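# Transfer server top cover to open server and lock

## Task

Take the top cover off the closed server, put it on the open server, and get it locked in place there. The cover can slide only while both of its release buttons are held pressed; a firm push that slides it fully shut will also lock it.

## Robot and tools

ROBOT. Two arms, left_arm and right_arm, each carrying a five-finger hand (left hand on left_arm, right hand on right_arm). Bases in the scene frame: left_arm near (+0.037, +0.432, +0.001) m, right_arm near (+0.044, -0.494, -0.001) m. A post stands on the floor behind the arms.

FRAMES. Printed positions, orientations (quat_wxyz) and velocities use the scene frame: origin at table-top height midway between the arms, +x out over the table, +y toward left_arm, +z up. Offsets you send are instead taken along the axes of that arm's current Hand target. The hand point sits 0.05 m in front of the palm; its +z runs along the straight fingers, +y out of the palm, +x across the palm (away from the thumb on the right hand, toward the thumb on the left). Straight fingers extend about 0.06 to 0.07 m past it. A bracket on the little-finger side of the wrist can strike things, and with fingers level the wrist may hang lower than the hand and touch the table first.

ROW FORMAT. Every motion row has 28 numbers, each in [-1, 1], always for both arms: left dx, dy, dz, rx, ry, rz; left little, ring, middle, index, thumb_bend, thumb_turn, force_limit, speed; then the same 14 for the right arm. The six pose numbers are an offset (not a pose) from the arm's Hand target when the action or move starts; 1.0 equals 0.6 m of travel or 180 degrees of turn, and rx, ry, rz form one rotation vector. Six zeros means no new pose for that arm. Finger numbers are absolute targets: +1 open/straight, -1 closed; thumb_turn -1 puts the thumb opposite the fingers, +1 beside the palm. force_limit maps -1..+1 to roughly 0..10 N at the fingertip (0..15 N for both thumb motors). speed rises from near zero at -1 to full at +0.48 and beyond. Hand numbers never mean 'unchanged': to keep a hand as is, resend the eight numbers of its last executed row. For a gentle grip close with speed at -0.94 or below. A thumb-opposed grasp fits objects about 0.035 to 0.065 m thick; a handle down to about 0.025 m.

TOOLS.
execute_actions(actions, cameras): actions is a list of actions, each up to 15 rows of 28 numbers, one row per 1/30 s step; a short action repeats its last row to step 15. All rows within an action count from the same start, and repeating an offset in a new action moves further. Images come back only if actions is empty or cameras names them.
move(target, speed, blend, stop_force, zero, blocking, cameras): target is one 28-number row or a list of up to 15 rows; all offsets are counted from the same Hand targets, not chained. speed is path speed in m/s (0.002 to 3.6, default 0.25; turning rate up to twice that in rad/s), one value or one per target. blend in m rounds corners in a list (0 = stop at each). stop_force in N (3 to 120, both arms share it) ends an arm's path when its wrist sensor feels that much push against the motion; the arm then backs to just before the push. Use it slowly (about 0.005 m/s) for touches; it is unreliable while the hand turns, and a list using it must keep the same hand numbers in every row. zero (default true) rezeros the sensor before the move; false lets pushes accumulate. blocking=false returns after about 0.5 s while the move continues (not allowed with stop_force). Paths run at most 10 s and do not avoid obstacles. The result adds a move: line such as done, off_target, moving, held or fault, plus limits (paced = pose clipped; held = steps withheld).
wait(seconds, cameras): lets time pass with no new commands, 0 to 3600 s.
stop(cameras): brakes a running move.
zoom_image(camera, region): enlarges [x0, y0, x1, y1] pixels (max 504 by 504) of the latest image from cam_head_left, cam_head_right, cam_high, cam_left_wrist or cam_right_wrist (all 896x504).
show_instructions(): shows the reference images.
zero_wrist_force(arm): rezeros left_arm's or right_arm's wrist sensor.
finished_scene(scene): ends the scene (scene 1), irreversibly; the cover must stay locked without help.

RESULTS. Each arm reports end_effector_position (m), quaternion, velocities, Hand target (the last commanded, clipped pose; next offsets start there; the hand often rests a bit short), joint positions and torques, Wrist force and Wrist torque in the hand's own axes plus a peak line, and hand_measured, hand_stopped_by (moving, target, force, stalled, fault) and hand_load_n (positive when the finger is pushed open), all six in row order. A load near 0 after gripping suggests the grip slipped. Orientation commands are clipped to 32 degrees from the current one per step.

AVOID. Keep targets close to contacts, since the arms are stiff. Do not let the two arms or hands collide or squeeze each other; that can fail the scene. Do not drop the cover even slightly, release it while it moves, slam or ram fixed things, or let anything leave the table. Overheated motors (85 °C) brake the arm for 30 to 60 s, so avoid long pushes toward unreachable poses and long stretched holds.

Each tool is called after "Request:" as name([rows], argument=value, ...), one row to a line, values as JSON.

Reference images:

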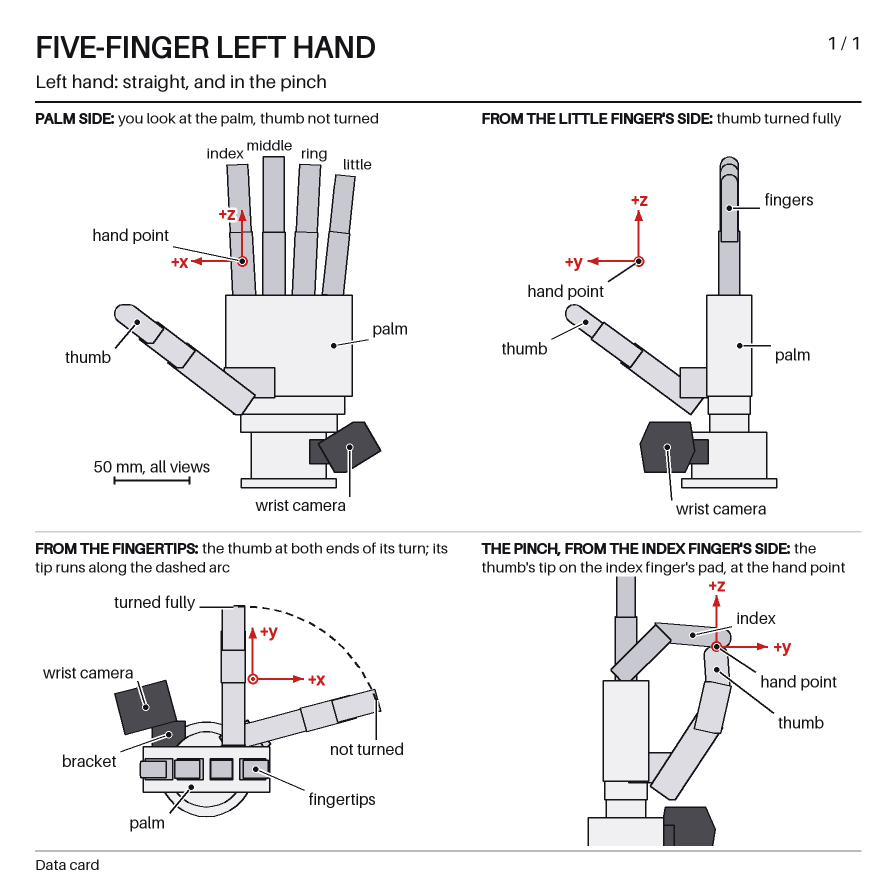

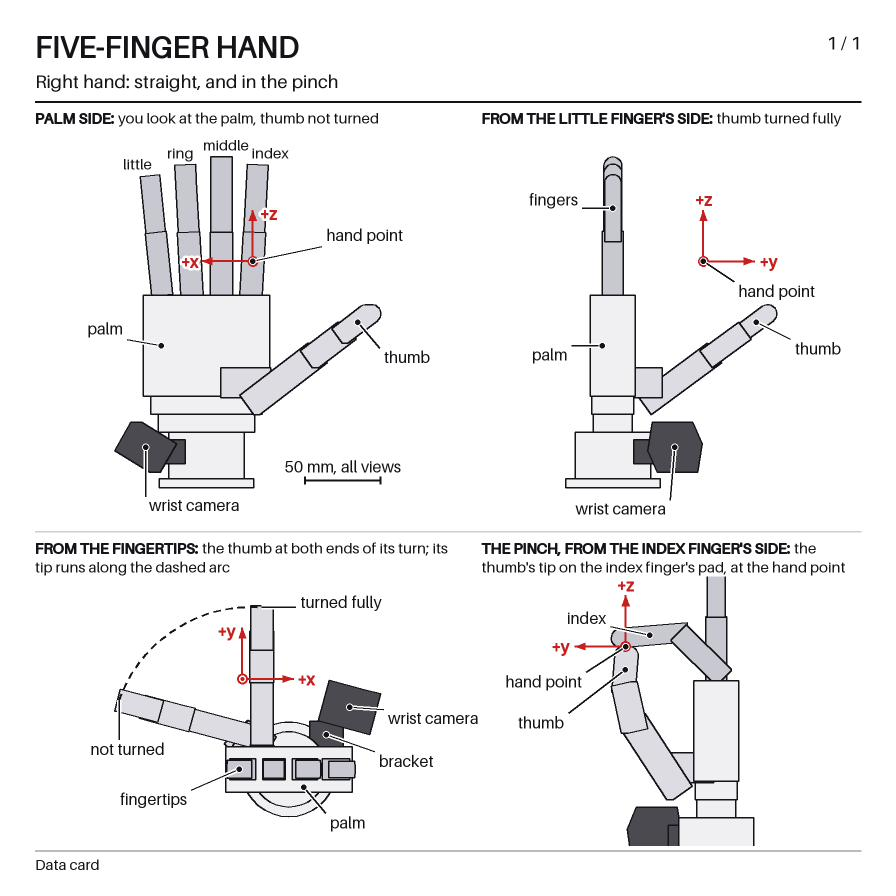

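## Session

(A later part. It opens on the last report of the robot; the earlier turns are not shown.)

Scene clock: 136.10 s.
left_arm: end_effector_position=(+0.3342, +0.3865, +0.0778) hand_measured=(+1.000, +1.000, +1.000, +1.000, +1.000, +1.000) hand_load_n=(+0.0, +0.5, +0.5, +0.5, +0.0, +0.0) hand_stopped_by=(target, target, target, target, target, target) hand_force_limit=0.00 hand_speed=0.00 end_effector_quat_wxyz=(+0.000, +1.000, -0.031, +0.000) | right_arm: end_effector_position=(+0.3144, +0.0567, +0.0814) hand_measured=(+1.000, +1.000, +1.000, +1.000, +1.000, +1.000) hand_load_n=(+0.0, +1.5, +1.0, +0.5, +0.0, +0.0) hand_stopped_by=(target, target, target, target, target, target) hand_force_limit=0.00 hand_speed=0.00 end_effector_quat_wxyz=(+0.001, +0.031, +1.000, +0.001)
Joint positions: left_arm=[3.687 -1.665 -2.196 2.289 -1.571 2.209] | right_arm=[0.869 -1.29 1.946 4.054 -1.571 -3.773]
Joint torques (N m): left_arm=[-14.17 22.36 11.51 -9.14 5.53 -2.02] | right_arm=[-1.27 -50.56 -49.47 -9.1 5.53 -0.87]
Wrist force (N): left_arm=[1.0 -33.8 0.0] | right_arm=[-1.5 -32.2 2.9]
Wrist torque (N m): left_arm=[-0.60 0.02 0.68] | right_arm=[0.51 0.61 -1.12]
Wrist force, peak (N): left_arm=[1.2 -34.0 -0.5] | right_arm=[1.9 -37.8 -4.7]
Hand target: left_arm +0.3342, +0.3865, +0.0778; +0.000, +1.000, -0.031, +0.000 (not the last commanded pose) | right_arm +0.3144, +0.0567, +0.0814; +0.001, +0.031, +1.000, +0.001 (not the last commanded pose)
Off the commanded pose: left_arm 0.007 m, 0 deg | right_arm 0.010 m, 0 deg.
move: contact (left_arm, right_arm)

Request:
move(target=[0,-0.0002,-0.0062,0,0,0,1,1,1,1,1,1,0,0,0,-0.0002,0,0,0,0,1,1,1,1,1,1,0,0], speed=0.01)

Request:
move(target=[0.0008,0,0,0,0,0,1,1,1,1,1,1,0,0,-0.0008,0,0,0,0,0,1,1,1,1,1,1,0,0], speed=0.01)

Request:
move(target=[0.0008,0,0,0,0,0,1,1,1,1,1,1,0,0,-0.0008,0,0,0,0,0,1,1,1,1,1,1,0,0], speed=0.01)

Scene clock: 138.33 s.
left_arm: end_effector_position=(+0.3342, +0.3866, +0.0814) hand_measured=(+1.000, +1.000, +1.000, +1.000, +1.000, +1.000) hand_load_n=(+0.0, +0.0, +0.0, +0.5, +0.0, +0.0) hand_stopped_by=(target, target, target, target, target, target) hand_force_limit=0.00 hand_speed=0.00 end_effector_quat_wxyz=(+0.000, +1.000, -0.031, +0.000) | right_arm: end_effector_position=(+0.3144, +0.0566, +0.0815) hand_measured=(+1.000, +1.000, +1.000, +1.000, +1.000, +1.000) hand_load_n=(+0.0, +1.5, +0.5, +0.5, +0.0, +0.0) hand_stopped_by=(target, target, target, target, target, target) hand_force_limit=0.00 hand_speed=0.00 end_effector_quat_wxyz=(+0.001, +0.031, +1.000, +0.001)
Joint positions: left_arm=[3.687 -1.658 -2.191 2.278 -1.571 2.209] | right_arm=[0.869 -1.29 1.946 4.053 -1.571 -3.773]
Joint torques (N m): left_arm=[6.87 23.59 17.39 -8.56 5.73 3.07] | right_arm=[-3.45 -48.97 -24.57 -10.52 5.49 -1.49]
Wrist force (N): left_arm=[-0.4 -27.7 4.1] | right_arm=[-1.5 -30.9 1.0]
Wrist torque (N m): left_arm=[-0.63 0.17 0.43] | right_arm=[0.55 0.59 -1.11]
Wrist force, peak (N): left_arm=[0.7 -34.5 3.9] | right_arm=[-1.8 -34.2 1.4]
Hand target: left_arm +0.3342, +0.3866, +0.0815; +0.000, +1.000, -0.031, +0.000 | right_arm +0.3144, +0.0566, +0.0814; +0.001, +0.031, +1.000, +0.001
Off the commanded pose: left_arm 0.000 m, 0 deg | right_arm 0.000 m, 0 deg.
move: done

Scene clock: 138.83 s.
left_arm: end_effector_position=(+0.3347, +0.3866, +0.0816) hand_measured=(+1.000, +1.000, +1.000, +1.000, +1.000, +1.000) hand_load_n=(+0.0, +0.0, +0.0, +0.5, +0.0, -0.5) hand_stopped_by=(target, target, target, target, target, target) hand_force_limit=0.00 hand_speed=0.00 end_effector_quat_wxyz=(+0.000, +1.000, -0.031, +0.000) | right_arm: end_effector_position=(+0.3148, +0.0565, +0.0814) hand_measured=(+1.000, +1.000, +1.000, +1.000, +1.000, +1.000) hand_load_n=(+0.0, +1.5, +1.0, +0.0, +0.0, +0.0) hand_stopped_by=(target, target, target, target, target, target) hand_force_limit=0.00 hand_speed=0.00 end_effector_quat_wxyz=(+0.001, +0.031, +1.000, +0.001)
Joint positions: left_arm=[3.686 -1.659 -2.19 2.277 -1.571 2.208] | right_arm=[0.869 -1.29 1.945 4.054 -1.571 -3.774]
Joint torques (N m): left_arm=[-15.92 10.66 17.87 -7.86 5.64 -2.25] | right_arm=[-4.2 -27.75 -47.39 -7.51 5.44 -1.48]
Wrist force (N): left_arm=[-0.6 -25.7 4.0] | right_arm=[-1.0 -29.2 1.6]
Wrist torque (N m): left_arm=[-0.79 0.18 0.40] | right_arm=[0.35 0.53 -1.02]
Wrist force, peak (N): left_arm=[-0.6 -27.7 3.9] | right_arm=[-1.6 -30.8 1.0]
Hand target: left_arm +0.3347, +0.3866, +0.0815; +0.000, +1.000, -0.031, +0.000 | right_arm +0.3149, +0.0565, +0.0814; +0.001, +0.031, +1.000, +0.001
Off the commanded pose: left_arm 0.000 m, 0 deg | right_arm 0.000 m, 0 deg.
move: done

Scene clock: 139.33 s.
left_arm: end_effector_position=(+0.3352, +0.3866, +0.0815) hand_measured=(+1.000, +1.000, +1.000, +1.000, +1.000, +1.000) hand_load_n=(+0.0, +0.0, +0.0, +0.5, +0.0, +0.0) hand_stopped_by=(target, target, target, target, target, target) hand_force_limit=0.00 hand_speed=0.00 end_effector_quat_wxyz=(+0.000, +1.000, -0.031, +0.000) | right_arm: end_effector_position=(+0.3153, +0.0565, +0.0814) hand_measured=(+1.000, +1.000, +1.000, +1.000, +1.000, +1.000) hand_load_n=(+0.0, +1.0, +1.0, +0.0, +0.0, +0.0) hand_stopped_by=(target, target, target, target, target, target) hand_force_limit=0.00 hand_speed=0.00 end_effector_quat_wxyz=(+0.001, +0.031, +1.000, +0.001)
Joint positions: left_arm=[3.685 -1.66 -2.188 2.277 -1.571 2.207] | right_arm=[0.868 -1.289 1.945 4.054 -1.571 -3.774]
Joint torques (N m): left_arm=[-15.35 11.17 17.71 -8.22 6.05 -2.1] | right_arm=[-4.49 -28.77 -48.13 -7.8 5.48 -1.55]
Wrist force (N): left_arm=[-0.2 -26.1 4.0] | right_arm=[-0.9 -29.9 2.0]
Wrist torque (N m): left_arm=[-0.80 0.14 0.44] | right_arm=[0.31 0.51 -1.02]
Wrist force, peak (N): left_arm=[-0.5 -26.2 4.1] | right_arm=[-1.1 -29.9 2.2]
Hand target: left_arm +0.3352, +0.3866, +0.0815; +0.000, +1.000, -0.031, +0.000 | right_arm +0.3153, +0.0565, +0.0814; +0.001, +0.031, +1.000, +0.001
Off the commanded pose: left_arm 0.000 m, 0 deg | right_arm 0.000 m, 0 deg.
move: done

Request:
move(target=[0,0.00015,0.0167,0,0,0,1,1,1,1,1,1,0,0,0,-0.00015,0.0167,0,0,0,1,1,1,1,1,1,0,0], speed=0.004, stop_force=5)

Scene clock: 141.53 s.
left_arm: end_effector_position=(+0.3352, +0.3865, +0.0779) hand_measured=(+1.000, +1.000, +1.000, +1.000, +1.000, +1.000) hand_load_n=(+0.0, +0.0, +0.5, +0.5, +0.0, +0.0) hand_stopped_by=(target, target, target, target, target, target) hand_force_limit=0.00 hand_speed=0.00 end_effector_quat_wxyz=(+0.000, +1.000, -0.031, +0.000) | right_arm: end_effector_position=(+0.3154, +0.0566, +0.0810) hand_measured=(+1.000, +1.000, +1.000, +1.000, +1.000, +1.000) hand_load_n=(+0.0, +1.5, +1.0, +0.5, +0.0, +0.0) hand_stopped_by=(target, target, target, target, target, target) hand_force_limit=0.00 hand_speed=0.00 end_effector_quat_wxyz=(+0.001, +0.031, +1.000, +0.001)
Joint positions: left_arm=[3.685 -1.667 -2.193 2.289 -1.571 2.207] | right_arm=[0.868 -1.289 1.945 4.052 -1.571 -3.774]
Joint torques (N m): left_arm=[-13.82 22.58 12.77 -8.96 5.91 -1.61] | right_arm=[4.66 -49.43 -46.6 -9.79 5.54 -0.97]
Wrist force (N): left_arm=[1.6 -30.8 1.1] | right_arm=[-1.6 -29.5 1.6]
Wrist torque (N m): left_arm=[-0.64 0.07 0.61] | right_arm=[0.48 0.58 -1.10]
Wrist force, peak (N): left_arm=[2.1 -31.5 0.4] | right_arm=[-0.6 -35.8 -1.3]
Hand target: left_arm +0.3352, +0.3865, +0.0779; +0.000, +1.000, -0.031, +0.000 (not the last commanded pose) | right_arm +0.3154, +0.0566, +0.0810; +0.001, +0.031, +1.000, +0.001 (not the last commanded pose)
Off the commanded pose: left_arm 0.006 m, 0 deg | right_arm 0.010 m, 0 deg.
move: contact (left_arm, right_arm)

Request:
move(target=[0,0.00015,-0.005,0,0,0,1,1,1,1,1,1,0,0,0,-0.0003,0,0,0,0,1,1,1,1,1,1,0,0], speed=0.01)

Request:
move(target=[-0.0005,0,0,0,0,-0.00056,1,1,1,1,1,1,0,0,-0.0005,0,0,0,0,-0.00056,1,1,1,1,1,1,0,0], speed=0.01)

Request:
move(target=[-0.0005,0,0,0,0,-0.00056,1,1,1,1,1,1,0,0,-0.0005,0,0,0,0,-0.00056,1,1,1,1,1,1,0,0], speed=0.01)

Scene clock: 142.50 s.
left_arm: end_effector_position=(+0.3352, +0.3865, +0.0808) hand_measured=(+1.000, +1.000, +1.000, +1.000, +1.000, +1.000) hand_load_n=(+0.0, +0.0, +0.5, +0.5, +0.0, +0.0) hand_stopped_by=(target, target, target, target, target, target) hand_force_limit=0.00 hand_speed=0.00 end_effector_quat_wxyz=(+0.000, +1.000, -0.031, +0.000) | right_arm: end_effector_position=(+0.3154, +0.0565, +0.0811) hand_measured=(+1.000, +1.000, +1.000, +1.000, +1.000, +1.000) hand_load_n=(+0.0, +1.0, +1.0, +0.0, +0.0, +0.0) hand_stopped_by=(target, target, target, target, target, target) hand_force_limit=0.00 hand_speed=0.00 end_effector_quat_wxyz=(+0.001, +0.031, +1.000, +0.001)
Joint positions: left_arm=[3.684 -1.662 -2.189 2.28 -1.571 2.206] | right_arm=[0.868 -1.289 1.946 4.052 -1.571 -3.775]
Joint torques (N m): left_arm=[-17.03 21.6 14.48 -9.51 5.99 -2.11] | right_arm=[-4.52 -48.54 -22.51 -9.83 5.59 -1.68]
Wrist force (N): left_arm=[1.7 -31.6 3.8] | right_arm=[-2.2 -27.0 2.5]
Wrist torque (N m): left_arm=[-0.66 0.18 0.64] | right_arm=[0.37 0.49 -1.05]
Wrist force, peak (N): left_arm=[0.8 -32.8 3.9] | right_arm=[-2.0 -31.8 2.9]
Hand target: left_arm +0.3352, +0.3864, +0.0809; +0.000, +1.000, -0.031, +0.000 | right_arm +0.3154, +0.0564, +0.0810; +0.001, +0.031, +1.000, +0.001
Off the commanded pose: left_arm 0.000 m, 0 deg | right_arm 0.000 m, 0 deg.
move: done

Scene clock: 143.00 s.
left_arm: end_effector_position=(+0.3349, +0.3865, +0.0809) hand_measured=(+1.000, +1.000, +1.000, +1.000, +1.000, +1.000) hand_load_n=(+0.0, +0.0, +0.5, +0.5, +0.0, -0.5) hand_stopped_by=(target, target, target, target, target, target) hand_force_limit=0.00 hand_speed=0.00 end_effector_quat_wxyz=(+0.000, +1.000, -0.030, +0.000) | right_arm: end_effector_position=(+0.3157, +0.0564, +0.0810) hand_measured=(+1.000, +1.000, +1.000, +1.000, +1.000, +1.000) hand_load_n=(+0.0, +1.0, +1.0, +0.0, +0.0, +0.5) hand_stopped_by=(target, target, target, target, target, target) hand_force_limit=0.00 hand_speed=0.00 end_effector_quat_wxyz=(+0.001, +0.030, +1.000, +0.001)
Joint positions: left_arm=[3.685 -1.661 -2.19 2.279 -1.571 2.206] | right_arm=[0.867 -1.289 1.946 4.052 -1.571 -3.777]
Joint torques (N m): left_arm=[7.84 24.18 -5.52 -8.56 6.35 -2.16] | right_arm=[-4.44 -29.19 -45.83 -6.46 5.49 -1.36]
Wrist force (N): left_arm=[1.7 -29.0 3.8] | right_arm=[-2.2 -24.1 2.5]
Wrist torque (N m): left_arm=[-0.71 0.17 0.59] | right_arm=[0.37 0.48 -0.96]
Wrist force, peak (N): left_arm=[1.6 -31.9 3.7] | right_arm=[-2.0 -27.2 2.8]
Hand target: left_arm +0.3349, +0.3865, +0.0809; +0.000, +1.000, -0.030, +0.000 | right_arm +0.3157, +0.0564, +0.0810; +0.001, +0.030, +1.000, +0.001
Off the commanded pose: left_arm 0.000 m, 0 deg | right_arm 0.000 m, 0 deg.
move: done

Scene clock: 143.50 s.
left_arm: end_effector_position=(+0.3346, +0.3865, +0.0809) hand_measured=(+1.000, +1.000, +1.000, +1.000, +1.000, +1.000) hand_load_n=(+0.0, +0.5, +0.5, +0.5, +0.0, +0.0) hand_stopped_by=(target, target, target, target, target, target) hand_force_limit=0.00 hand_speed=0.00 end_effector_quat_wxyz=(+0.000, +1.000, -0.029, +0.000) | right_arm: end_effector_position=(+0.3160, +0.0564, +0.0810) hand_measured=(+1.000, +1.000, +1.000, +1.000, +1.000, +1.000) hand_load_n=(+0.0, +1.5, +1.0, +0.0, +0.0, +0.0) hand_stopped_by=(target, target, target, target, target, target) hand_force_limit=0.00 hand_speed=0.00 end_effector_quat_wxyz=(+0.001, +0.029, +1.000, +0.001)
Joint positions: left_arm=[3.686 -1.66 -2.191 2.279 -1.571 2.205] | right_arm=[0.866 -1.288 1.945 4.052 -1.571 -3.779]
Joint torques (N m): left_arm=[6.65 23.5 -6.4 -6.36 6.12 -1.92] | right_arm=[-5.15 -28.2 -44.86 -6.68 5.55 -1.61]
Wrist force (N): left_arm=[1.7 -30.2 3.7] | right_arm=[-2.1 -25.7 2.4]
Wrist torque (N m): left_arm=[-0.73 0.18 0.61] | right_arm=[0.29 0.47 -1.01]
Wrist force, peak (N): left_arm=[1.6 -30.4 4.0] | right_arm=[-2.4 -26.0 2.6]
Hand target: left_arm +0.3346, +0.3865, +0.0809; +0.000, +1.000, -0.029, +0.000 | right_arm +0.3160, +0.0564, +0.0810; +0.001, +0.029, +1.000, +0.001
Off the commanded pose: left_arm 0.000 m, 0 deg | right_arm 0.000 m, 0 deg.
move: done

Request:
move(target=[0.0003,-0.0001,0,0,0,0.0004,1,1,1,1,1,1,0,0,0.0003,0.0001,0,0,0,0.0004,1,1,1,1,1,1,0,0], speed=0.01)

Request:
move(target=[0,0,0.0167,0,0,0,1,1,1,1,1,1,0,0,0,0,0.0167,0,0,0,1,1,1,1,1,1,0,0], speed=0.004, stop_force=5)

Scene clock: 144.13 s.
left_arm: end_effector_position=(+0.3348, +0.3866, +0.0809) hand_measured=(+1.000, +1.000, +1.000, +1.000, +1.000, +1.000) hand_load_n=(+0.0, +0.0, +0.0, +0.5, +0.0, +0.0) hand_stopped_by=(target, target, target, target, target, target) hand_force_limit=0.00 hand_speed=0.00 end_effector_quat_wxyz=(+0.000, +1.000, -0.029, +0.000) | right_arm: end_effector_position=(+0.3159, +0.0564, +0.0810) hand_measured=(+1.000, +1.000, +1.000, +1.000, +1.000, +1.000) hand_load_n=(+0.0, +1.5, +0.5, +0.0, +0.0, +0.0) hand_stopped_by=(target, target, target, target, target, target) hand_force_limit=0.00 hand_speed=0.00 end_effector_quat_wxyz=(+0.001, +0.030, +1.000, +0.001)
Joint positions: left_arm=[3.686 -1.66 -2.191 2.279 -1.571 2.205] | right_arm=[0.867 -1.288 1.945 4.052 -1.571 -3.778]
Joint torques (N m): left_arm=[-16.57 12.17 16.06 -8.77 5.84 3.19] | right_arm=[15.12 -30.4 -43.68 -7.06 5.45 1.66]
Wrist force (N): left_arm=[2.0 -29.3 4.0] | right_arm=[-2.1 -24.6 2.3]
Wrist torque (N m): left_arm=[-0.72 0.15 0.53] | right_arm=[0.35 0.48 -1.12]
Wrist force, peak (N): left_arm=[1.9 -30.3 3.7] | right_arm=[-2.1 -25.9 2.4]
Hand target: left_arm +0.3348, +0.3865, +0.0809; +0.000, +1.000, -0.030, +0.000 | right_arm +0.3158, +0.0564, +0.0810; +0.001, +0.030, +1.000, +0.001
Off the commanded pose: left_arm 0.000 m, 0 deg | right_arm 0.000 m, 0 deg.
move: done

Scene clock: 146.87 s.
left_arm: end_effector_position=(+0.3347, +0.3865, +0.0748) hand_measured=(+1.000, +1.000, +1.000, +1.000, +1.000, +1.000) hand_load_n=(+0.0, +0.0, +0.5, +0.5, +0.0, +0.0) hand_stopped_by=(target, target, target, target, target, target) hand_force_limit=0.00 hand_speed=0.00 end_effector_quat_wxyz=(+0.000, +1.000, -0.030, +0.000) | right_arm: end_effector_position=(+0.3158, +0.0565, +0.0788) hand_measured=(+1.000, +1.000, +1.000, +1.000, +1.000, +1.000) hand_load_n=(+0.0, +1.0, +1.0, +0.5, +0.0, +0.0) hand_stopped_by=(target, target, target, target, target, target) hand_force_limit=0.00 hand_speed=0.00 end_effector_quat_wxyz=(+0.001, +0.030, +1.000, +0.001)
Joint positions: left_arm=[3.686 -1.672 -2.198 2.299 -1.571 2.205] | right_arm=[0.867 -1.285 1.947 4.047 -1.571 -3.778]
Joint torques (N m): left_arm=[-16.27 22.06 12.61 -9.05 5.76 3.06] | right_arm=[11.99 -49.19 -46.82 -8.54 3.46 1.61]
Wrist force (N): left_arm=[2.7 -32.0 0.0] | right_arm=[-1.6 -26.4 2.7]
Wrist torque (N m): left_arm=[-0.55 -0.07 0.64] | right_arm=[0.31 0.58 -1.12]
Wrist force, peak (N): left_arm=[2.2 -32.6 -0.3] | right_arm=[-0.4 -27.7 -3.7]
Hand target: left_arm +0.3348, +0.3865, +0.0748; +0.000, +1.000, -0.030, +0.000 (not the last commanded pose) | right_arm +0.3159, +0.0565, +0.0788; +0.001, +0.030, +1.000, +0.001 (not the last commanded pose)
Off the commanded pose: left_arm 0.004 m, 0 deg | right_arm 0.008 m, 0 deg.
move: contact (left_arm, right_arm)

Request:
move(target=[0,0,-0.004,0,0,0,1,1,1,1,1,1,0,0,0,0,0,0,0,0,1,1,1,1,1,1,0,0], speed=0.01, cameras=["cam_left_wrist","cam_right_wrist","cam_high"])

Request:
zoom_image(camera="cam_left_wrist", region=[580, 310, 720, 460])

Request:
zoom_image(camera="cam_right_wrist", region=[160, 290, 300, 440])

Request:
zoom_image(camera="cam_high", region=[200, 290, 440, 450])

Scene clock: 147.67 s.
left_arm: end_effector_position=(+0.3348, +0.3865, +0.0771) hand_measured=(+1.000, +1.000, +1.000, +1.000, +1.000, +1.000) hand_load_n=(+0.0, +0.0, +0.0, +0.0, -0.5, +0.0) hand_stopped_by=(target, target, target, target, target, target) hand_force_limit=0.00 hand_speed=0.00 end_effector_quat_wxyz=(+0.000, +1.000, -0.030, +0.000) | right_arm: end_effector_position=(+0.3158, +0.0565, +0.0788) hand_measured=(+1.000, +1.000, +1.000, +1.000, +1.000, +1.000) hand_load_n=(+0.0, +1.5, +1.0, +0.0, +0.0, +0.0) hand_stopped_by=(target, target, target, target, target, target) hand_force_limit=0.00 hand_speed=0.00 end_effector_quat_wxyz=(+0.001, +0.030, +1.000, +0.001)
Joint positions: left_arm=[3.686 -1.667 -2.195 2.291 -1.571 2.205] | right_arm=[0.867 -1.285 1.947 4.047 -1.571 -3.778]
Joint torques (N m): left_arm=[-15.45 23.77 14.02 -9.08 5.74 3.1] | right_arm=[10.56 -49.66 -45.93 -9.69 2.56 1.54]
Wrist force (N): left_arm=[1.4 -31.1 3.7] | right_arm=[-2.4 -26.6 2.6]
Wrist torque (N m): left_arm=[-0.71 0.18 0.52] | right_arm=[0.30 0.47 -1.18]
Wrist force, peak (N): left_arm=[2.8 -32.4 0.0] | right_arm=[-2.3 -27.4 2.5]
Hand target: left_arm +0.3348, +0.3865, +0.0772; +0.000, +1.000, -0.030, +0.000 | right_arm +0.3159, +0.0565, +0.0788; +0.001, +0.030, +1.000, +0.001
Off the commanded pose: left_arm 0.000 m, 0 deg | right_arm 0.000 m, 0 deg.
move: done
cam_left_wrist: T_world_to_cam=[[0.31403, 0.94939, 0.00644, -0.47594], [0.82427, -0.27599, 0.49438, -0.20259], [0.47114, -0.14994, -0.86922, 0.07954]] pos_world=[0.27897, 0.40786, 0.17236]
cam_right_wrist: T_world_to_cam=[[-0.21547, 0.97572, 0.03917, 0.00453], [0.8433, 0.1657, 0.51125, -0.31844], [0.49235, 0.14319, -0.85854, 0.01913]] pos_world=[0.2601, 0.04561, 0.17905]
Images, in order (width x height): cam_high 896x504, cam_left_wrist 896x504, cam_right_wrist 896x504.

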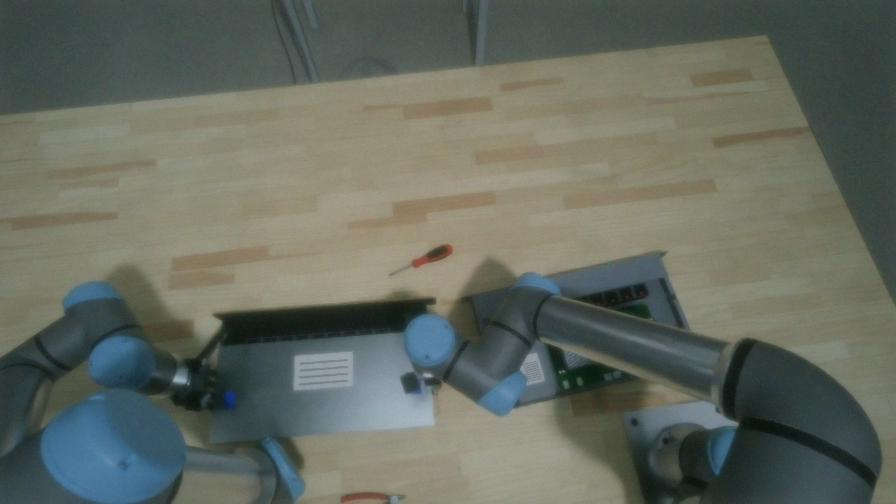

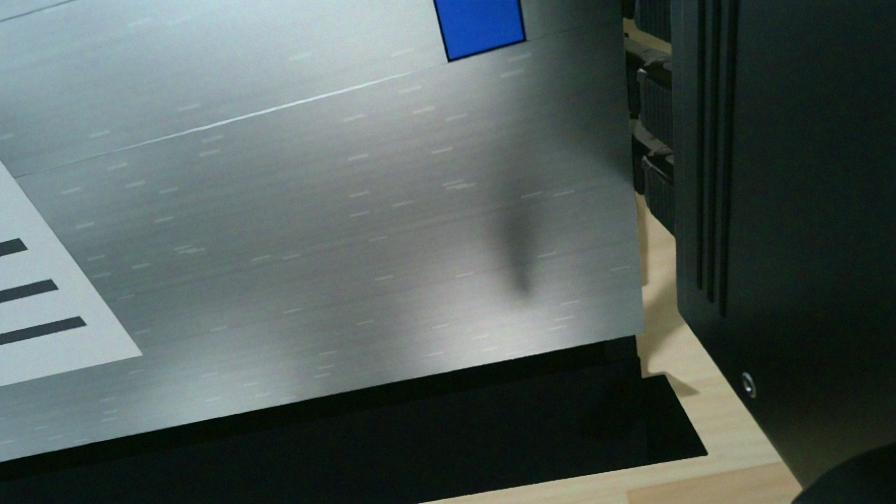

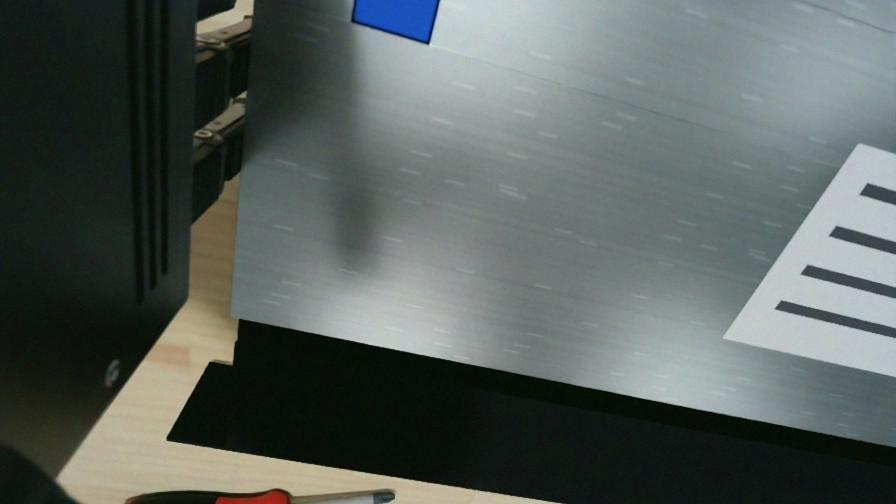

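Scaled by 3.360.

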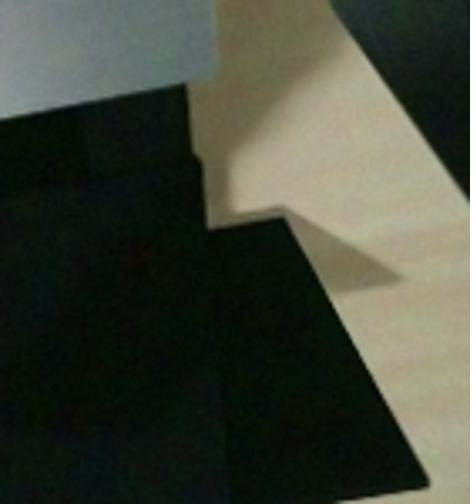

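Scaled by 3.360.

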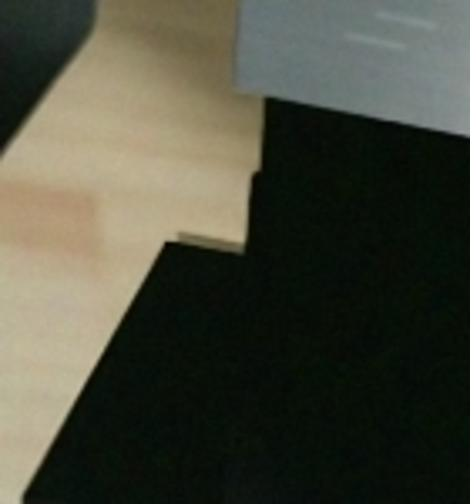

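Scaled by 2.100.

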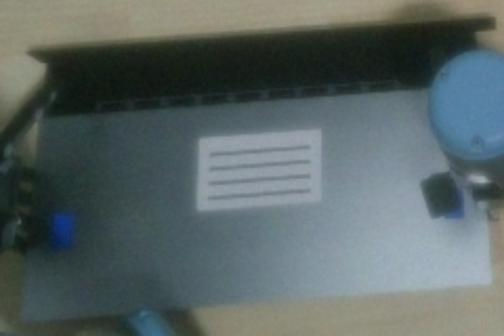

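Request:
move(target=[-0.0012,0,-0.002,0,0,0,1,1,1,1,1,1,0,0,0.0012,0,0.0002,0,0,0,1,1,1,1,1,1,0,0], speed=0.01)

Request:
move(target=[0,0,0.0167,0,0,0,1,1,1,1,1,1,0,0,0,0,0.0167,0,0,0,1,1,1,1,1,1,0,0], speed=0.004, stop_force=5)

Scene clock: 148.47 s.
left_arm: end_effector_position=(+0.3341, +0.3866, +0.0783) hand_measured=(+1.000, +1.000, +1.000, +1.000, +1.000, +1.000) hand_load_n=(+0.0, +0.0, +0.5, +0.5, +0.0, +0.0) hand_stopped_by=(target, target, target, target, target, target) hand_force_limit=0.00 hand_speed=0.00 end_effector_quat_wxyz=(+0.000, +1.000, -0.030, +0.000) | right_arm: end_effector_position=(+0.3152, +0.0565, +0.0787) hand_measured=(+1.000, +1.000, +1.000, +1.000, +1.000, +1.000) hand_load_n=(+0.0, +1.0, +1.0, +0.0, +0.0, +0.0) hand_stopped_by=(target, target, target, target, target, target) hand_force_limit=0.00 hand_speed=0.00 end_effector_quat_wxyz=(+0.001, +0.030, +1.000, +0.001)
Joint positions: left_arm=[3.687 -1.663 -2.196 2.288 -1.571 2.207] | right_arm=[0.868 -1.285 1.948 4.046 -1.571 -3.777]
Joint torques (N m): left_arm=[7.06 23.33 -5.57 -9.38 5.38 3.53] | right_arm=[15.17 -48.95 -20.32 -9.56 1.84 1.67]
Wrist force (N): left_arm=[1.3 -30.1 4.0] | right_arm=[-2.5 -25.6 2.4]
Wrist torque (N m): left_arm=[-0.63 0.21 0.48] | right_arm=[0.36 0.49 -1.15]
Wrist force, peak (N): left_arm=[1.5 -34.7 3.6] | right_arm=[-2.3 -30.1 2.5]
Hand target: left_arm +0.3340, +0.3866, +0.0784; +0.000, +1.000, -0.030, +0.000 | right_arm +0.3151, +0.0565, +0.0787; +0.001, +0.030, +1.000, +0.001
Off the commanded pose: left_arm 0.000 m, 0 deg | right_arm 0.000 m, 0 deg.
move: done

Scene clock: 150.67 s.
left_arm: end_effector_position=(+0.3340, +0.3866, +0.0744) hand_measured=(+1.000, +1.000, +1.000, +1.000, +1.000, +1.000) hand_load_n=(+0.0, +0.0, +0.5, +0.5, +0.0, +0.5) hand_stopped_by=(target, target, target, target, target, target) hand_force_limit=0.00 hand_speed=0.00 end_effector_quat_wxyz=(+0.000, +1.000, -0.030, +0.000) | right_arm: end_effector_position=(+0.3151, +0.0565, +0.0768) hand_measured=(+1.000, +1.000, +1.000, +1.000, +1.000, +1.000) hand_load_n=(+0.0, +1.0, +0.5, +0.5, +0.0, +0.0) hand_stopped_by=(target, target, target, target, target, target) hand_force_limit=0.00 hand_speed=0.00 end_effector_quat_wxyz=(+0.001, +0.030, +1.000, +0.001)
Joint positions: left_arm=[3.687 -1.671 -2.201 2.3 -1.571 2.207] | right_arm=[0.868 -1.282 1.95 4.041 -1.571 -3.777]
Joint torques (N m): left_arm=[6.57 23.32 9.16 -9.09 5.24 3.02] | right_arm=[13.11 -49.87 -45.74 -7.32 1.87 1.53]
Wrist force (N): left_arm=[2.2 -30.8 0.2] | right_arm=[-1.5 -26.5 2.3]
Wrist torque (N m): left_arm=[-0.47 0.06 0.53] | right_arm=[0.29 0.59 -1.13]
Wrist force, peak (N): left_arm=[2.1 -31.6 -9.7] | right_arm=[-0.3 -28.7 -4.0]
Hand target: left_arm +0.3340, +0.3866, +0.0744; +0.000, +1.000, -0.030, +0.000 (not the last commanded pose) | right_arm +0.3151, +0.0565, +0.0768; +0.001, +0.030, +1.000, +0.001 (not the last commanded pose)
Off the commanded pose: left_arm 0.006 m, 0 deg | right_arm 0.008 m, 0 deg.
move: contact (left_arm, right_arm)

Request:
move(target=[-0.0007,0,-0.004,0,0,0,1,1,1,1,1,1,0,0,0.0007,0,0,0,0,0,1,1,1,1,1,1,0,0], speed=0.01)

Request:
move(target=[0,0,0.0167,0,0,0,1,1,1,1,1,1,0,0,0,0,0.0167,0,0,0,1,1,1,1,1,1,0,0], speed=0.004, stop_force=5, cameras=["cam_left_wrist","cam_right_wrist"])

Request:
zoom_image(camera="cam_left_wrist", region=[580, 310, 720, 460])

Request:
zoom_image(camera="cam_right_wrist", region=[160, 290, 300, 440])

Scene clock: 151.43 s.
left_arm: end_effector_position=(+0.3337, +0.3866, +0.0767) hand_measured=(+1.000, +1.000, +1.000, +1.000, +1.000, +1.000) hand_load_n=(+0.0, +0.0, +0.0, +0.5, +0.0, +0.0) hand_stopped_by=(target, target, target, target, target, target) hand_force_limit=0.00 hand_speed=0.00 end_effector_quat_wxyz=(+0.000, +1.000, -0.030, +0.000) | right_arm: end_effector_position=(+0.3148, +0.0566, +0.0769) hand_measured=(+1.000, +1.000, +1.000, +1.000, +1.000, +1.000) hand_load_n=(+0.0, +1.0, +1.0, +0.5, +0.0, +0.0) hand_stopped_by=(target, target, target, target, target, target) hand_force_limit=0.00 hand_speed=0.00 end_effector_quat_wxyz=(+0.001, +0.030, +1.000, +0.001)
Joint positions: left_arm=[3.688 -1.665 -2.199 2.293 -1.571 2.208] | right_arm=[0.868 -1.283 1.951 4.041 -1.571 -3.776]
Joint torques (N m): left_arm=[5.84 25.56 12.4 -12.38 5.37 3.39] | right_arm=[19.63 -46.78 -20.35 -9.13 2.85 1.47]
Wrist force (N): left_arm=[11.8 -32.9 8.4] | right_arm=[-6.6 -28.1 -0.2]
Wrist torque (N m): left_arm=[-0.90 0.30 1.12] | right_arm=[0.44 0.51 -1.44]
Wrist force, peak (N): left_arm=[11.8 -32.9 8.4] | right_arm=[-4.0 -29.4 1.2]
Hand target: left_arm +0.3336, +0.3866, +0.0768; +0.000, +1.000, -0.030, +0.000 | right_arm +0.3147, +0.0565, +0.0768; +0.001, +0.030, +1.000, +0.001
Off the commanded pose: left_arm 0.000 m, 0 deg | right_arm 0.000 m, 0 deg.
move: done

Scene clock: 153.03 s.
left_arm: end_effector_position=(+0.3337, +0.3866, +0.0765) hand_measured=(+1.000, +1.000, +1.000, +1.000, +1.000, +1.000) hand_load_n=(+0.0, +0.0, +0.5, +0.5, +0.0, +0.0) hand_stopped_by=(target, target, target, target, target, target) hand_force_limit=0.00 hand_speed=0.00 end_effector_quat_wxyz=(+0.000, +1.000, -0.030, +0.000) | right_arm: end_effector_position=(+0.3148, +0.0566, +0.0767) hand_measured=(+1.000, +1.000, +1.000, +1.000, +1.000, +1.000) hand_load_n=(+0.0, +1.5, +0.5, +0.0, +0.0, +0.0) hand_stopped_by=(target, target, target, target, target, target) hand_force_limit=0.00 hand_speed=0.00 end_effector_quat_wxyz=(+0.001, +0.030, +1.000, +0.001)
Joint positions: left_arm=[3.688 -1.666 -2.199 2.294 -1.571 2.208] | right_arm=[0.869 -1.283 1.951 4.04 -1.571 -3.776]
Joint torques (N m): left_arm=[5.85 22.65 10.5 -11.4 4.92 3.25] | right_arm=[13.87 -48.38 -43.56 -5.92 3.64 1.58]
Wrist force (N): left_arm=[10.4 -32.7 4.3] | right_arm=[-7.9 -24.6 2.5]
Wrist torque (N m): left_arm=[-0.68 0.10 1.05] | right_arm=[0.29 0.46 -1.43]
Wrist force, peak (N): left_arm=[12.4 -33.3 8.9] | right_arm=[-6.3 -29.5 -4.5]
Hand target: left_arm +0.3337, +0.3866, +0.0765; +0.000, +1.000, -0.030, +0.000 (not the last commanded pose) | right_arm +0.3148, +0.0566, +0.0767; +0.001, +0.030, +1.000, +0.001 (not the last commanded pose)
Off the commanded pose: left_arm 0.010 m, 0 deg | right_arm 0.010 m, 0 deg.
move: contact (left_arm, right_arm)
cam_left_wrist: T_world_to_cam=[[0.314, 0.9494, 0.00656, -0.4757], [0.82423, -0.27602, 0.49443, -0.2014], [0.47122, -0.14984, -0.86919, 0.07957]] pos_world=[0.27787, 0.40796, 0.17186]
cam_right_wrist: T_world_to_cam=[[-0.21551, 0.97571, 0.03933, 0.00426], [0.84319, 0.16562, 0.51147, -0.31646], [0.49253, 0.14339, -0.8584, 0.01778]] pos_world=[0.259, 0.04571, 0.17695]

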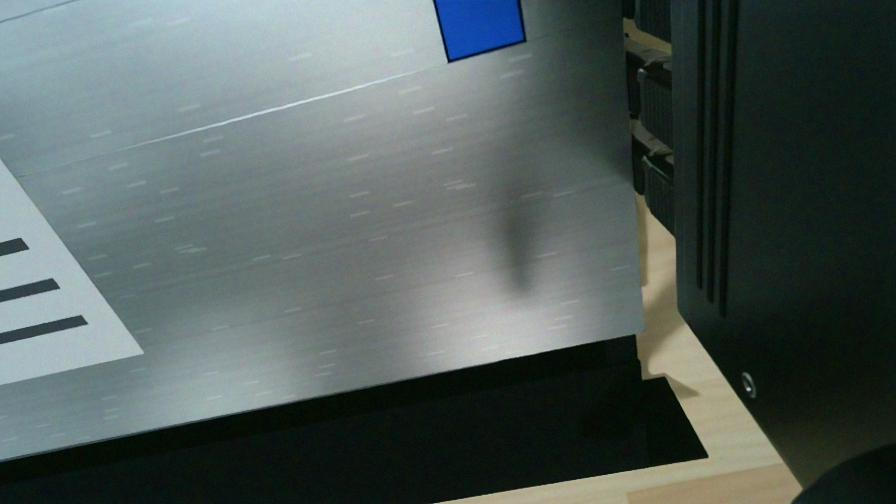

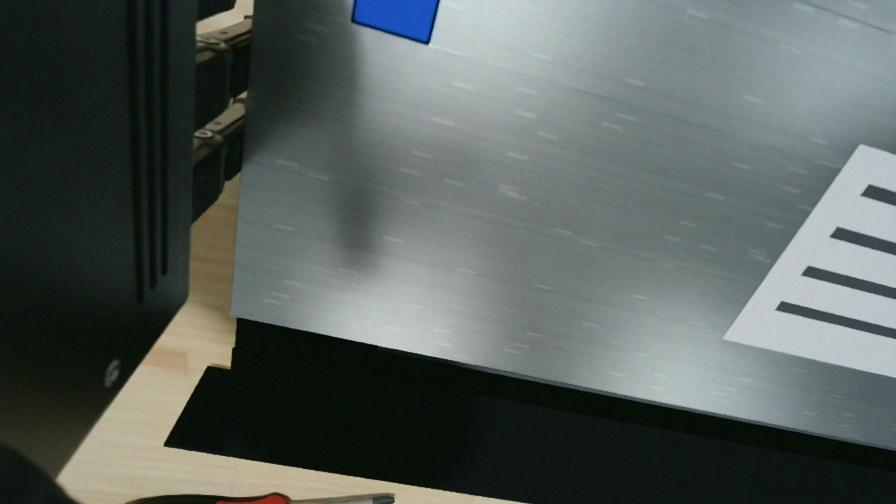

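Scaled by 3.360.

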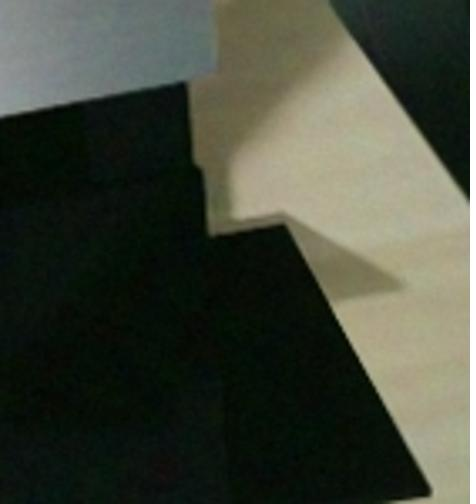

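Scaled by 3.360.

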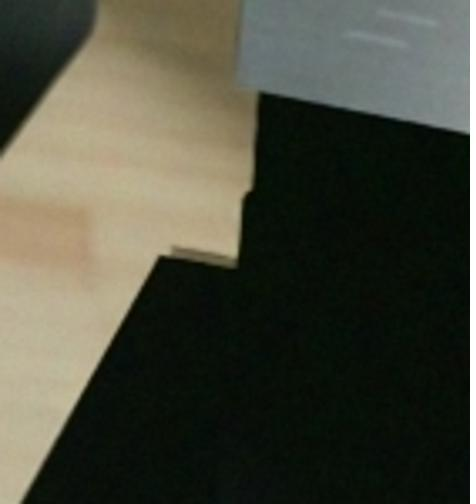

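Request:
move(target=[0.0009,0,0,0,0,0,1,1,1,1,1,1,0,0,-0.0008,0,0,0,0,0,1,1,1,1,1,1,0,0], speed=0.01)

Request:
move(target=[0,0,0.0117,0,0,0,1,1,1,1,1,1,0,0,0,0,0.0117,0,0,0,1,1,1,1,1,1,0,0], speed=0.004, stop_force=5, cameras=["cam_left_wrist","cam_right_wrist"])

Request:
zoom_image(camera="cam_left_wrist", region=[580, 310, 720, 460])

Request:
zoom_image(camera="cam_right_wrist", region=[160, 290, 300, 440])

Scene clock: 153.80 s.
left_arm: end_effector_position=(+0.3342, +0.3866, +0.0765) hand_measured=(+1.000, +1.000, +1.000, +1.000, +1.000, +1.000) hand_load_n=(+0.0, +0.0, +0.0, +0.5, +0.0, +0.0) hand_stopped_by=(target, target, target, target, target, target) hand_force_limit=0.00 hand_speed=0.00 end_effector_quat_wxyz=(+0.000, +1.000, -0.030, +0.000) | right_arm: end_effector_position=(+0.3152, +0.0565, +0.0768) hand_measured=(+1.000, +1.000, +1.000, +1.000, +1.000, +1.000) hand_load_n=(+0.0, +1.0, +1.0, +0.0, +0.0, -0.5) hand_stopped_by=(target, target, target, target, target, target) hand_force_limit=0.00 hand_speed=0.00 end_effector_quat_wxyz=(+0.001, +0.030, +1.000, +0.001)
Joint positions: left_arm=[3.687 -1.667 -2.198 2.293 -1.571 2.207] | right_arm=[0.868 -1.282 1.951 4.04 -1.571 -3.777]
Joint torques (N m): left_arm=[-14.98 10.8 16.87 -6.63 5.47 -2.17] | right_arm=[-4.87 -27.09 -45.81 -7.81 3.66 -1.26]
Wrist force (N): left_arm=[0.8 -32.1 4.0] | right_arm=[-0.7 -27.4 -0.3]
Wrist torque (N m): left_arm=[-0.67 0.24 0.61] | right_arm=[0.41 0.58 -1.01]
Wrist force, peak (N): left_arm=[10.8 -32.7 4.0] | right_arm=[-6.6 -27.7 1.3]
Hand target: left_arm +0.3342, +0.3866, +0.0765; +0.000, +1.000, -0.030, +0.000 | right_arm +0.3152, +0.0565, +0.0767; +0.001, +0.030, +1.000, +0.001
Off the commanded pose: left_arm 0.000 m, 0 deg | right_arm 0.000 m, 0 deg.
move: done

Scene clock: 155.60 s.
left_arm: end_effector_position=(+0.3342, +0.3866, +0.0744) hand_measured=(+1.000, +1.000, +1.000, +1.000, +1.000, +1.000) hand_load_n=(+0.0, +0.0, +0.0, +0.5, +0.0, +0.0) hand_stopped_by=(target, target, target, target, target, target) hand_force_limit=0.00 hand_speed=0.00 end_effector_quat_wxyz=(+0.000, +1.000, -0.030, +0.000) | right_arm: end_effector_position=(+0.3153, +0.0566, +0.0765) hand_measured=(+1.000, +1.000, +1.000, +1.000, +1.000, +1.000) hand_load_n=(+0.0, +1.0, +1.0, +0.0, +0.0, +0.0) hand_stopped_by=(target, target, target, target, target, target) hand_force_limit=0.00 hand_speed=0.00 end_effector_quat_wxyz=(+0.001, +0.030, +1.000, +0.001)
Joint positions: left_arm=[3.687 -1.671 -2.2 2.3 -1.571 2.207] | right_arm=[0.868 -1.282 1.951 4.04 -1.571 -3.777]
Joint torques (N m): left_arm=[-15.29 20.64 6.59 -10 5.28 -1.96] | right_arm=[-1.64 -44.5 -41.82 -6.54 3.69 -1.32]
Wrist force (N): left_arm=[4.1 -37.5 -3.1] | right_arm=[-3.0 -27.7 -5.5]
Wrist torque (N m): left_arm=[-0.29 -0.04 0.88] | right_arm=[0.84 0.94 -1.18]
Wrist force, peak (N): left_arm=[3.6 -38.2 -12.0] | right_arm=[-0.7 -31.9 -11.6]
Hand target: left_arm +0.3342, +0.3866, +0.0744; +0.000, +1.000, -0.030, +0.000 (not the last commanded pose) | right_arm +0.3153, +0.0566, +0.0765; +0.001, +0.030, +1.000, +0.001 (not the last commanded pose)
Off the commanded pose: left_arm 0.005 m, 0 deg | right_arm 0.007 m, 0 deg.
move: contact (left_arm, right_arm)
cam_left_wrist: T_world_to_cam=[[0.314, 0.9494, 0.00656, -0.47587], [0.82423, -0.27602, 0.49443, -0.20086], [0.47122, -0.14984, -0.86919, 0.07746]] pos_world=[0.27847, 0.40796, 0.16976]
cam_right_wrist: T_world_to_cam=[[-0.21552, 0.9757, 0.03953, 0.00437], [0.8431, 0.1655, 0.51166, -0.31687], [0.49268, 0.1436, -0.85828, 0.01724]] pos_world=[0.2596, 0.0457, 0.17675]

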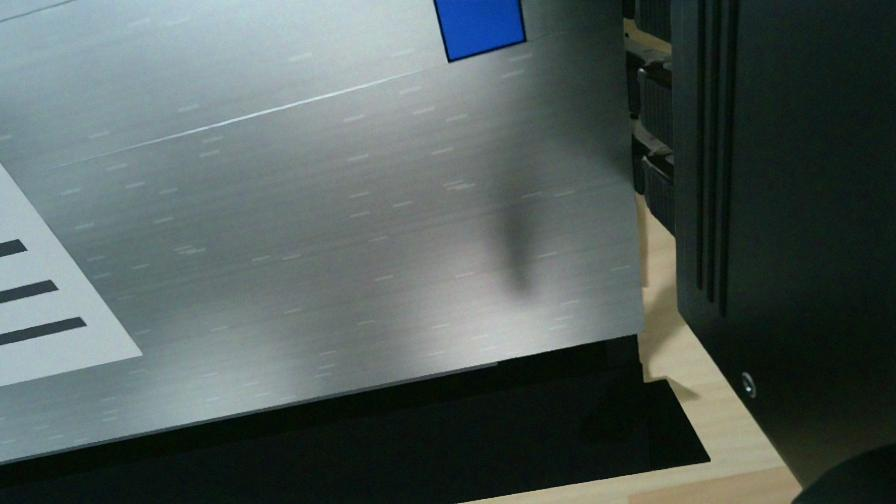

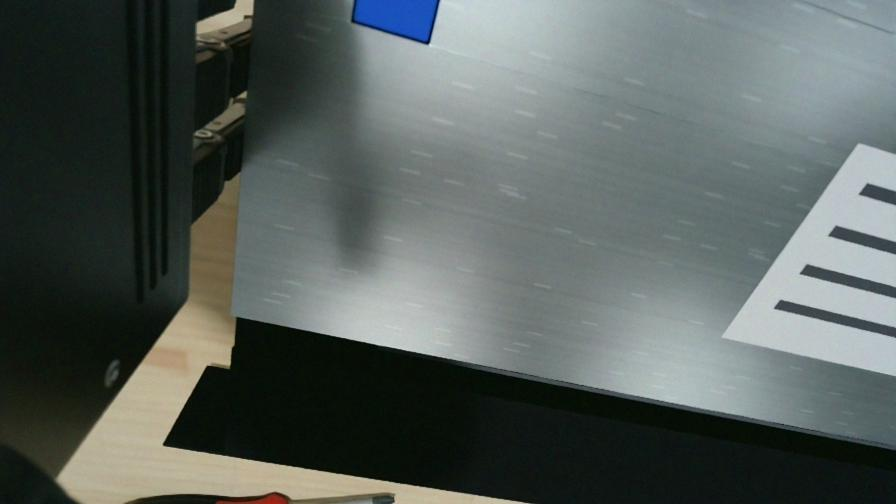

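Scaled by 3.360.

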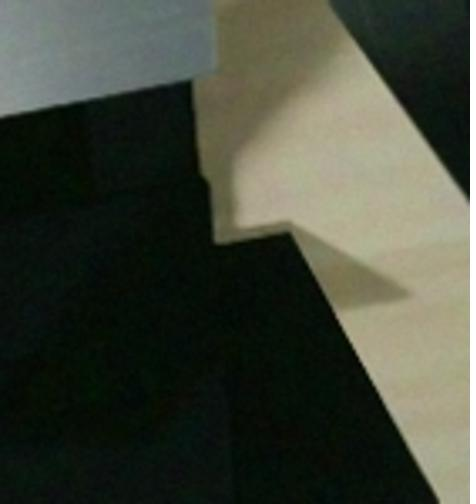

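Scaled by 3.360.

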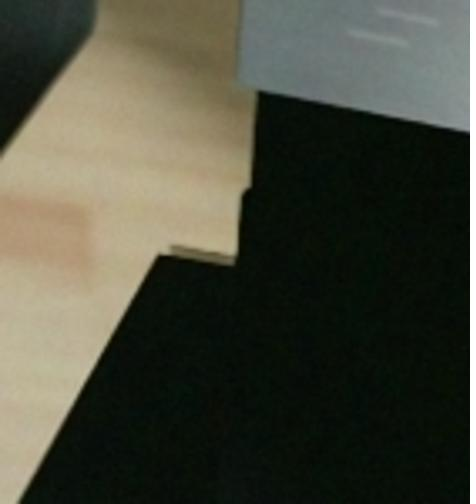

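Request:
move(target=[0,-0.0004,-0.0008,0,0,0,1,1,1,1,1,1,0,0,0,-0.0004,-0.0008,0,0,0,1,1,1,1,1,1,0,0], speed=0.01)

Request:
move(target=[0,0,0.005,0,0,0,1,1,1,1,1,1,0,0,0,0,0.005,0,0,0,1,1,1,1,1,1,0,0], speed=0.004, stop_force=8)

Scene clock: 156.83 s.
left_arm: end_effector_position=(+0.3342, +0.3868, +0.0749) hand_measured=(+1.000, +1.000, +1.000, +1.000, +1.000, +1.000) hand_load_n=(+0.0, +0.0, +0.0, +0.5, +0.0, +0.0) hand_stopped_by=(target, target, target, target, target, target) hand_force_limit=0.00 hand_speed=0.00 end_effector_quat_wxyz=(+0.000, +1.000, -0.030, +0.000) | right_arm: end_effector_position=(+0.3154, +0.0565, +0.0771) hand_measured=(+1.000, +1.000, +1.000, +1.000, +1.000, +1.000) hand_load_n=(+0.0, +1.0, +0.5, +0.0, +0.0, -0.5) hand_stopped_by=(target, target, target, target, target, target) hand_force_limit=0.00 hand_speed=0.00 end_effector_quat_wxyz=(+0.001, +0.030, +1.000, +0.001)
Joint positions: left_arm=[3.688 -1.67 -2.2 2.299 -1.571 2.208] | right_arm=[0.868 -1.283 1.951 4.041 -1.571 -3.777]
Joint torques (N m): left_arm=[8.06 21.51 16.48 -8.23 5.08 3.22] | right_arm=[-5.91 -49.59 -27.3 -6.09 3.52 -1.31]
Wrist force (N): left_arm=[0.6 -25.3 3.0] | right_arm=[-2.4 -21.5 3.0]
Wrist torque (N m): left_arm=[-0.62 0.28 0.35] | right_arm=[0.36 0.54 -0.95]
Wrist force, peak (N): left_arm=[4.5 -37.7 -3.3] | right_arm=[-2.6 -28.4 -2.8]
Hand target: left_arm +0.3342, +0.3868, +0.0749; +0.000, +1.000, -0.030, +0.000 | right_arm +0.3153, +0.0564, +0.0770; +0.001, +0.030, +1.000, +0.001
Off the commanded pose: left_arm 0.000 m, 0 deg | right_arm 0.000 m, 0 deg.
move: done

Scene clock: 158.60 s.
left_arm: end_effector_position=(+0.3343, +0.3869, +0.0743) hand_measured=(+1.000, +1.000, +1.000, +1.000, +1.000, +1.000) hand_load_n=(+0.0, +0.0, +0.0, +0.5, -0.5, +0.0) hand_stopped_by=(target, target, target, target, target, target) hand_force_limit=0.00 hand_speed=0.00 end_effector_quat_wxyz=(+0.000, +1.000, -0.030, +0.000) | right_arm: end_effector_position=(+0.3153, +0.0564, +0.0765) hand_measured=(+1.000, +1.000, +1.000, +1.000, +1.000, +1.000) hand_load_n=(+0.0, +1.0, +0.5, +0.0, +0.0, +0.0) hand_stopped_by=(target, target, target, target, target, target) hand_force_limit=0.00 hand_speed=0.00 end_effector_quat_wxyz=(+0.001, +0.030, +1.000, +0.001)
Joint positions: left_arm=[3.688 -1.672 -2.2 2.3 -1.571 2.208] | right_arm=[0.868 -1.282 1.951 4.039 -1.571 -3.777]
Joint torques (N m): left_arm=[3.76 21.15 12.09 -7.85 5.06 3.03] | right_arm=[-5.03 -43.29 -39.26 -5.44 3.92 -1.43]
Wrist force (N): left_arm=[2.7 -24.6 -4.1] | right_arm=[-1.2 -21.3 -8.1]
Wrist torque (N m): left_arm=[-0.32 0.05 0.48] | right_arm=[0.95 0.98 -0.86]
Wrist force, peak (N): left_arm=[2.0 -25.2 -12.7] | right_arm=[0.9 -26.4 -15.2]
Hand target: left_arm +0.3343, +0.3869, +0.0743; +0.000, +1.000, -0.030, +0.000 (not the last commanded pose) | right_arm +0.3153, +0.0564, +0.0765; +0.001, +0.030, +1.000, +0.002 (not the last commanded pose)
Off the commanded pose: left_arm 0.002 m, 0 deg | right_arm 0.002 m, 0 deg.
move: contact (left_arm, right_arm)


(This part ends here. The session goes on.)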